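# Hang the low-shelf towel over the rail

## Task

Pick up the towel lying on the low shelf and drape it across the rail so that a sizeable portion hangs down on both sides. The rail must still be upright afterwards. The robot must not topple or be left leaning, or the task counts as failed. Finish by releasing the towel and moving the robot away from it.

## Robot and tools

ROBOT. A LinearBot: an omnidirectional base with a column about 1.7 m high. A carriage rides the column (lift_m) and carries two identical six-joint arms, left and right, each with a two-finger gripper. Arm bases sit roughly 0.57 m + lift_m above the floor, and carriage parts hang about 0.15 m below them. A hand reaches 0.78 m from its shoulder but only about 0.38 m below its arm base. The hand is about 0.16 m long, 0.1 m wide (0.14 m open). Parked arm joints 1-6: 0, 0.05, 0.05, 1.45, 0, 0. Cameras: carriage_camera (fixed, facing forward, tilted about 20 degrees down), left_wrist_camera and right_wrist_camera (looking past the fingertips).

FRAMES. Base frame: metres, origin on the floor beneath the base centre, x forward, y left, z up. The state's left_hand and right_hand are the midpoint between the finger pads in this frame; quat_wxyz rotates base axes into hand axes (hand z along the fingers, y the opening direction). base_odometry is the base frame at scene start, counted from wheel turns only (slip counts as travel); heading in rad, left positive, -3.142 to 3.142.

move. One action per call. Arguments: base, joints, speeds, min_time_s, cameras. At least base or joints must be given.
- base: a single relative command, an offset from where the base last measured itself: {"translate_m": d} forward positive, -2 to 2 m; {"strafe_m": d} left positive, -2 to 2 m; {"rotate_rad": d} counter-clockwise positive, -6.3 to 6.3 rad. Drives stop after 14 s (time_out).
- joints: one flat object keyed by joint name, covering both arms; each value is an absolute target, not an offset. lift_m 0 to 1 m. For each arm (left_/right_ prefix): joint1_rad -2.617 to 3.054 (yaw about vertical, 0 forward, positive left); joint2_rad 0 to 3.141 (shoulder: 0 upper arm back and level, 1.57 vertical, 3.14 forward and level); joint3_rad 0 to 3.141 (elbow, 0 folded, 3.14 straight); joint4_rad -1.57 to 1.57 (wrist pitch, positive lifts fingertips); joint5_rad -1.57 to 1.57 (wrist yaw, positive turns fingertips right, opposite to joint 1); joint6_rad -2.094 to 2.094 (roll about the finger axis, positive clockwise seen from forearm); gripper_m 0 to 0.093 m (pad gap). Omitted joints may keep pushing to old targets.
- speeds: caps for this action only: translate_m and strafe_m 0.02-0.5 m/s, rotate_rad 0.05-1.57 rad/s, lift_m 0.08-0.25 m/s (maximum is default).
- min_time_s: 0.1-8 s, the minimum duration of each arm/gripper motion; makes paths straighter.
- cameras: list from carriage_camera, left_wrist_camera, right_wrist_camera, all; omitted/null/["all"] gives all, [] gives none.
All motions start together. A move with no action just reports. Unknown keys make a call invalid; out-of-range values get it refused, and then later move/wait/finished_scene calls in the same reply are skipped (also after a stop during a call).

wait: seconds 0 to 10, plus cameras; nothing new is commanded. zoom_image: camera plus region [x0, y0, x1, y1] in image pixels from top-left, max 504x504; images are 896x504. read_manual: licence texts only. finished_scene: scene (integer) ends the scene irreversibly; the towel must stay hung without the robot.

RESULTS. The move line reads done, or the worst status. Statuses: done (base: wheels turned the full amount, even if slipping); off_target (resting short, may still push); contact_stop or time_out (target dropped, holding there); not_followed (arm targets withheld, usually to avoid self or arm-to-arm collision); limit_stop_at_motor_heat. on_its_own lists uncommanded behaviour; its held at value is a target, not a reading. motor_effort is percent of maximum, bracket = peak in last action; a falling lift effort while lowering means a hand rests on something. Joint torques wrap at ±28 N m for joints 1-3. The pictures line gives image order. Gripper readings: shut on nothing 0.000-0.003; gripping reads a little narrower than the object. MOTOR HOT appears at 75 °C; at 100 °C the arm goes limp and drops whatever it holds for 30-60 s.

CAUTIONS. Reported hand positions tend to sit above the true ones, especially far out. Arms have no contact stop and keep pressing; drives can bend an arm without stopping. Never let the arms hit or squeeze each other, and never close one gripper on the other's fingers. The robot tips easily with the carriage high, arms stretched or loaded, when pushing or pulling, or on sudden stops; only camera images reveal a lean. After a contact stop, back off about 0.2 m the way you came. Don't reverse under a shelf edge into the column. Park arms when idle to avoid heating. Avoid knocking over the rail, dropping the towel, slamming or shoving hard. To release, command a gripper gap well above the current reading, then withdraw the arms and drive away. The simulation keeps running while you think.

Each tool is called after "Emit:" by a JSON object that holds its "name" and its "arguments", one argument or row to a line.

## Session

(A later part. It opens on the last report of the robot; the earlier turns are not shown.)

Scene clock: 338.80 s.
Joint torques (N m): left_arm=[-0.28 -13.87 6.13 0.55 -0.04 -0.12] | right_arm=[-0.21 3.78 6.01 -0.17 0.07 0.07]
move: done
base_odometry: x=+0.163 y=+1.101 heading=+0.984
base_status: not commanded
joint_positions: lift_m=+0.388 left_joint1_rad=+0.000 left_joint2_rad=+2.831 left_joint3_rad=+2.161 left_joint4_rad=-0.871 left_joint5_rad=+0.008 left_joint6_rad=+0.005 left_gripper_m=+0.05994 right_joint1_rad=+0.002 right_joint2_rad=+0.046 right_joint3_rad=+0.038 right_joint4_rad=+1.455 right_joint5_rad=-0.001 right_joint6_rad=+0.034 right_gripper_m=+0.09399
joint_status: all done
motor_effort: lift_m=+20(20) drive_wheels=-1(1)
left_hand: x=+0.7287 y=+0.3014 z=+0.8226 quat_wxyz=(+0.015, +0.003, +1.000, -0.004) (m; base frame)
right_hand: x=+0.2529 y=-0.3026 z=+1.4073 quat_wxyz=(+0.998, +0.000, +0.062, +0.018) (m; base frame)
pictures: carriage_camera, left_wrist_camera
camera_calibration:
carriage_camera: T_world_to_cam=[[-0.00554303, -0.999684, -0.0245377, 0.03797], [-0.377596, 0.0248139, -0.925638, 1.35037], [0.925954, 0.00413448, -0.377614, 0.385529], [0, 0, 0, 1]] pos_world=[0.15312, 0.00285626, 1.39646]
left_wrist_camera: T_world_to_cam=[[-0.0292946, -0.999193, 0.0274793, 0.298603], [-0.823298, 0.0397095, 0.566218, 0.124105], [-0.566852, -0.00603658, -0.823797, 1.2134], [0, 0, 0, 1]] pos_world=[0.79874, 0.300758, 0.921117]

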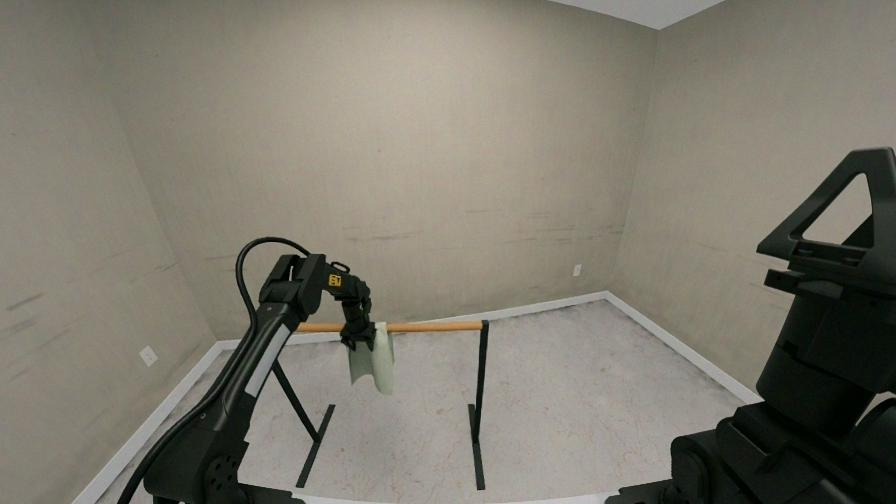

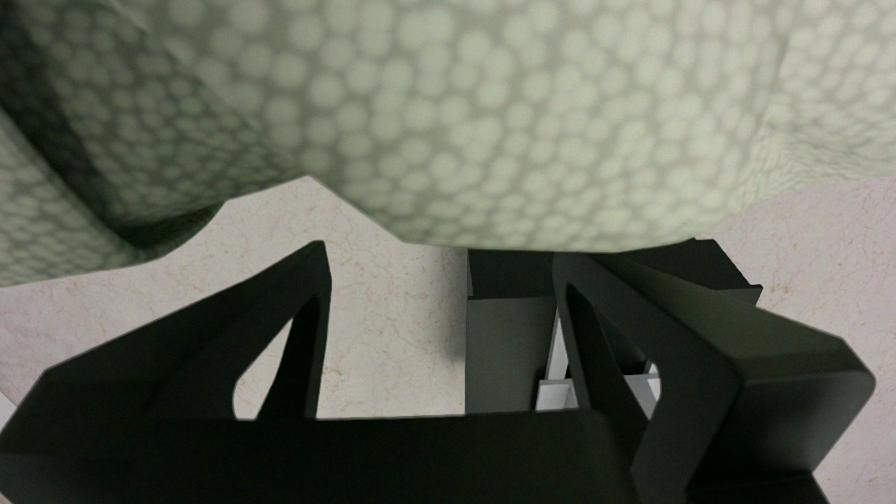

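Emit:
{"name": "move", "arguments": {
  "base": {"translate_m": -0.3},
  "speeds": {"translate_m": 0.12},
  "cameras": ["carriage_camera", "left_wrist_camera"]
}}

Emit:
{"name": "zoom_image", "arguments": {
  "camera": "carriage_camera",
  "region": [280, 250, 520, 410]
}}

Scene clock: 346.60 s.
Joint torques (N m): left_arm=[-0.29 -13.85 6.2 0.55 -0.06 -0.12] | right_arm=[-0.18 3.77 5.93 -0.14 0.07 0.07]
move: done
base_odometry: x=-0.003 y=+0.851 heading=+0.984
base_status: done
joint_positions: lift_m=+0.388 left_joint1_rad=+0.000 left_joint2_rad=+2.831 left_joint3_rad=+2.161 left_joint4_rad=-0.871 left_joint5_rad=+0.008 left_joint6_rad=+0.005 left_gripper_m=+0.05994 right_joint1_rad=+0.002 right_joint2_rad=+0.046 right_joint3_rad=+0.038 right_joint4_rad=+1.455 right_joint5_rad=-0.001 right_joint6_rad=+0.034 right_gripper_m=+0.09399
joint_status: not commanded
motor_effort: lift_m=+20(20) drive_wheels=+0(10)
left_hand: x=+0.7287 y=+0.3014 z=+0.8226 quat_wxyz=(+0.015, +0.003, +1.000, -0.004) (m; base frame)
right_hand: x=+0.2529 y=-0.3026 z=+1.4073 quat_wxyz=(+0.998, +0.000, +0.062, +0.018) (m; base frame)
pictures: carriage_camera, left_wrist_camera
camera_calibration:
carriage_camera: T_world_to_cam=[[-0.00554303, -0.999684, -0.0245377, 0.03797], [-0.377596, 0.0248139, -0.925638, 1.35037], [0.925954, 0.00413448, -0.377614, 0.385529], [0, 0, 0, 1]] pos_world=[0.15312, 0.00285626, 1.39646]
left_wrist_camera: T_world_to_cam=[[-0.0292946, -0.999193, 0.0274793, 0.298603], [-0.823298, 0.0397095, 0.566218, 0.124105], [-0.566852, -0.00603658, -0.823797, 1.2134], [0, 0, 0, 1]] pos_world=[0.79874, 0.300758, 0.921117]

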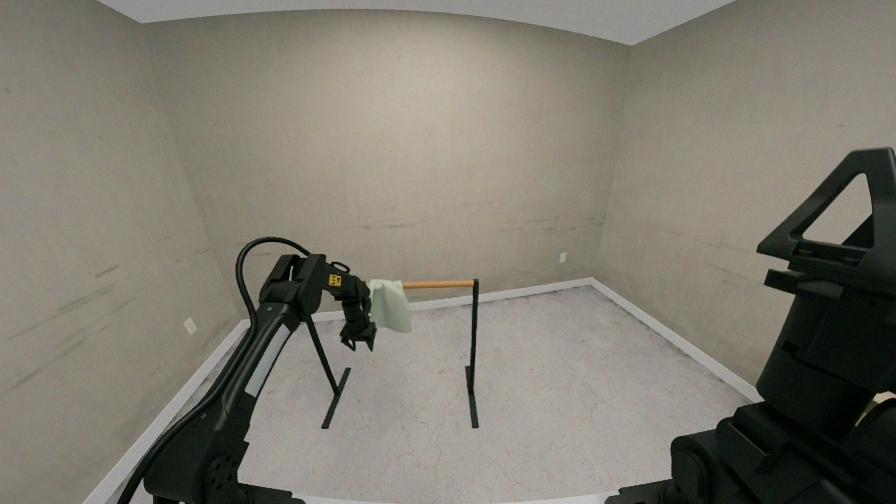

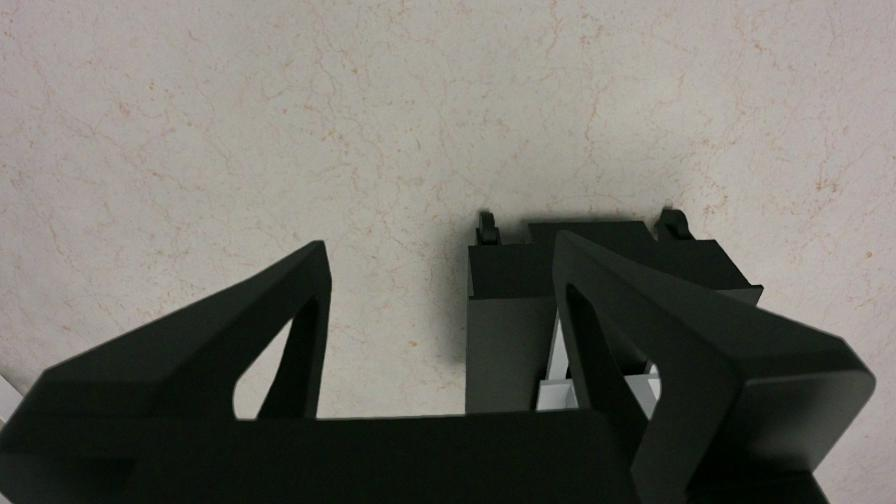

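Scaled by 2.100 from the camera's 896x504 image, which has a finer 1280x720 frame.

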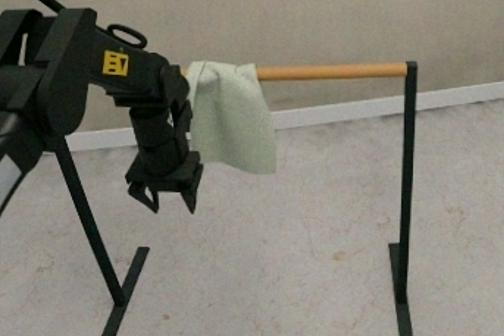

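Emit:
{"name": "move", "arguments": {
  "joints": {"lift_m": 0.68},
  "cameras": []
}}

Emit:
{"name": "move", "arguments": {
  "base": {"translate_m": 0.5},
  "speeds": {"translate_m": 0.2},
  "cameras": ["carriage_camera", "left_wrist_camera"]
}}

Emit:
{"name": "zoom_image", "arguments": {
  "camera": "carriage_camera",
  "region": [280, 300, 520, 460]
}}

Scene clock: 355.53 s.
Joint torques (N m): left_arm=[-0.28 -14.11 6.06 0.51 -0.04 -0.14] | right_arm=[-0.21 3.71 5.98 -0.17 0.06 0.07]
move: done
base_odometry: x=-0.003 y=+0.851 heading=+0.984
base_status: not commanded
joint_positions: lift_m=+0.680 left_joint1_rad=+0.000 left_joint2_rad=+2.833 left_joint3_rad=+2.162 left_joint4_rad=-0.871 left_joint5_rad=+0.008 left_joint6_rad=+0.005 left_gripper_m=+0.05994 right_joint1_rad=+0.002 right_joint2_rad=+0.046 right_joint3_rad=+0.038 right_joint4_rad=+1.455 right_joint5_rad=-0.001 right_joint6_rad=+0.034 right_gripper_m=+0.09399
joint_status: all done
motor_effort: lift_m=+24(30) drive_wheels=+0(1)
left_hand: x=+0.7286 y=+0.3014 z=+1.1135 quat_wxyz=(+0.014, +0.003, +1.000, -0.004) (m; base frame)
right_hand: x=+0.2529 y=-0.3026 z=+1.6987 quat_wxyz=(+0.998, +0.000, +0.062, +0.018) (m; base frame)
pictures: none
No camera images: "cameras" was empty.

Scene clock: 359.13 s.
Joint torques (N m): left_arm=[-0.32 -14.02 6.01 0.53 -0.07 -0.14] | right_arm=[-0.23 3.92 6.04 -0.14 0.08 0.06]
move: done
base_odometry: x=+0.273 y=+1.268 heading=+0.985
base_status: done
joint_positions: lift_m=+0.680 left_joint1_rad=+0.000 left_joint2_rad=+2.833 left_joint3_rad=+2.162 left_joint4_rad=-0.871 left_joint5_rad=+0.008 left_joint6_rad=+0.005 left_gripper_m=+0.05994 right_joint1_rad=+0.002 right_joint2_rad=+0.046 right_joint3_rad=+0.038 right_joint4_rad=+1.455 right_joint5_rad=-0.001 right_joint6_rad=+0.034 right_gripper_m=+0.09399
joint_status: not commanded
motor_effort: lift_m=+25(25) drive_wheels=-5(10)
left_hand: x=+0.7286 y=+0.3014 z=+1.1135 quat_wxyz=(+0.014, +0.003, +1.000, -0.004) (m; base frame)
right_hand: x=+0.2529 y=-0.3027 z=+1.6987 quat_wxyz=(+0.998, +0.001, +0.062, +0.018) (m; base frame)
pictures: carriage_camera, left_wrist_camera
camera_calibration:
carriage_camera: T_world_to_cam=[[-0.00554303, -0.999684, -0.0245377, 0.0451228], [-0.377596, 0.0248139, -0.925638, 1.62019], [0.925954, 0.00413448, -0.377614, 0.495603], [0, 0, 0, 1]] pos_world=[0.15312, 0.00285626, 1.68796]
left_wrist_camera: T_world_to_cam=[[-0.0292813, -0.999193, 0.0274877, 0.290588], [-0.823094, 0.0397055, 0.566515, -0.0411305], [-0.567149, -0.00603662, -0.823593, 1.45303], [0, 0, 0, 1]] pos_world=[0.79874, 0.300758, 1.21202]

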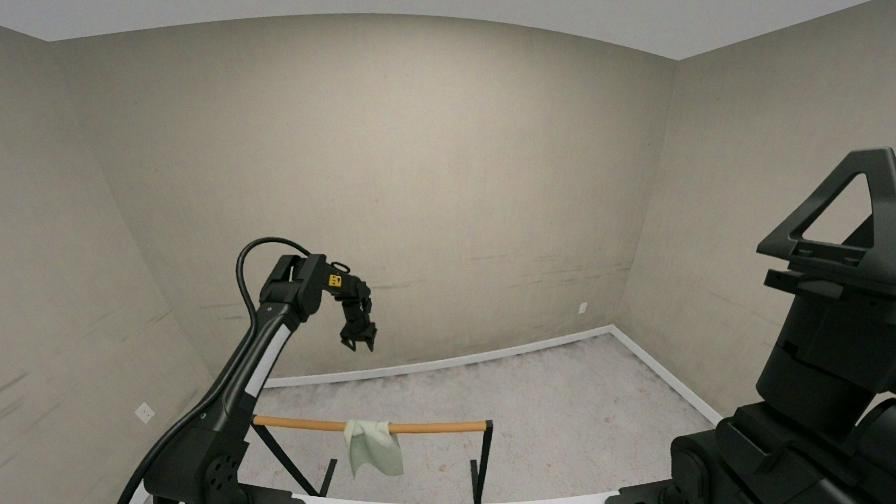

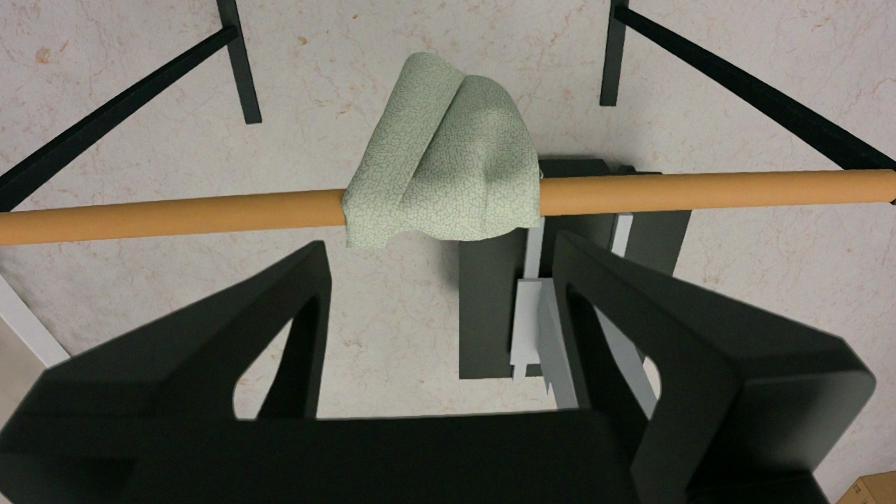

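Scaled by 2.100 from the camera's 896x504 image, which has a finer 1280x720 frame.

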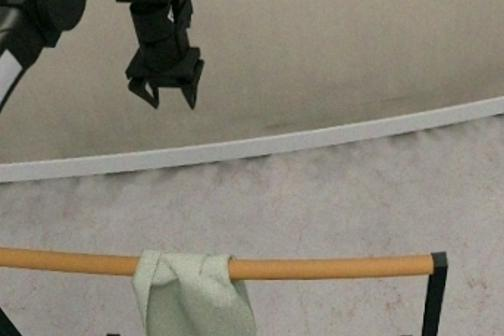

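Emit:
{"name": "move", "arguments": {
  "base": {"translate_m": -0.7},
  "speeds": {"translate_m": 0.3},
  "cameras": ["carriage_camera"]
}}

Emit:
{"name": "zoom_image", "arguments": {
  "camera": "carriage_camera",
  "region": [280, 250, 520, 410]
}}

Scene clock: 367.97 s.
Joint torques (N m): left_arm=[-0.29 -14.12 6.05 0.5 -0.05 -0.13] | right_arm=[-0.24 3.92 6.05 -0.15 0.07 0.04]
move: done
base_odometry: x=-0.114 y=+0.684 heading=+0.985
base_status: done
joint_positions: lift_m=+0.680 left_joint1_rad=+0.000 left_joint2_rad=+2.833 left_joint3_rad=+2.162 left_joint4_rad=-0.870 left_joint5_rad=+0.008 left_joint6_rad=+0.005 left_gripper_m=+0.05994 right_joint1_rad=+0.002 right_joint2_rad=+0.046 right_joint3_rad=+0.038 right_joint4_rad=+1.454 right_joint5_rad=-0.001 right_joint6_rad=+0.034 right_gripper_m=+0.09399
joint_status: not commanded
motor_effort: lift_m=+24(25) drive_wheels=-1(13)
left_hand: x=+0.7288 y=+0.3014 z=+1.1135 quat_wxyz=(+0.015, +0.003, +1.000, -0.004) (m; base frame)
right_hand: x=+0.2531 y=-0.3027 z=+1.6987 quat_wxyz=(+0.998, +0.001, +0.062, +0.018) (m; base frame)
pictures: carriage_camera
camera_calibration:
carriage_camera: T_world_to_cam=[[-0.00554303, -0.999684, -0.0245377, 0.0451228], [-0.377596, 0.0248139, -0.925638, 1.62019], [0.925954, 0.00413448, -0.377614, 0.495603], [0, 0, 0, 1]] pos_world=[0.15312, 0.00285626, 1.68796]

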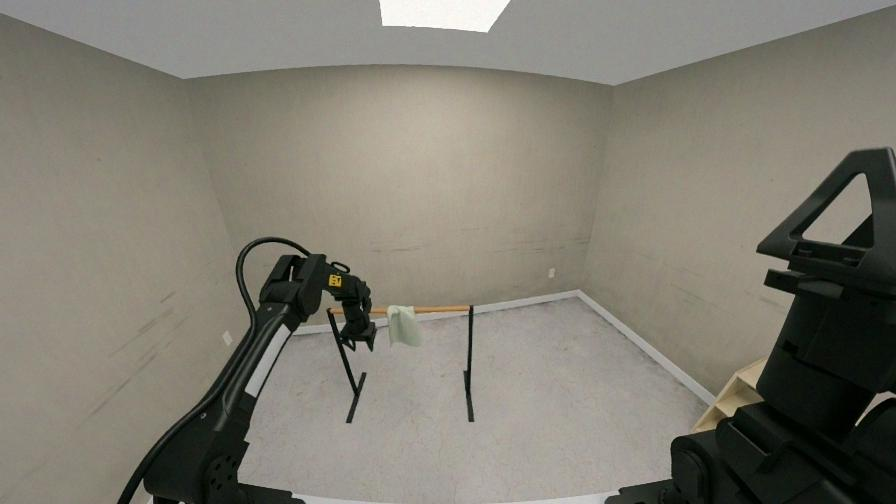

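Scaled by 2.100 from the camera's 896x504 image, which has a finer 1280x720 frame.

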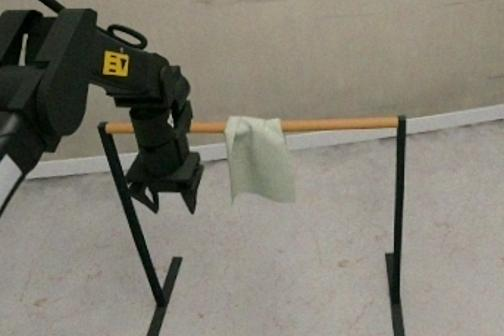

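Emit:
{"name": "finished_scene", "arguments": {
  "scene": 1
}}

The scene is finished: the task was done.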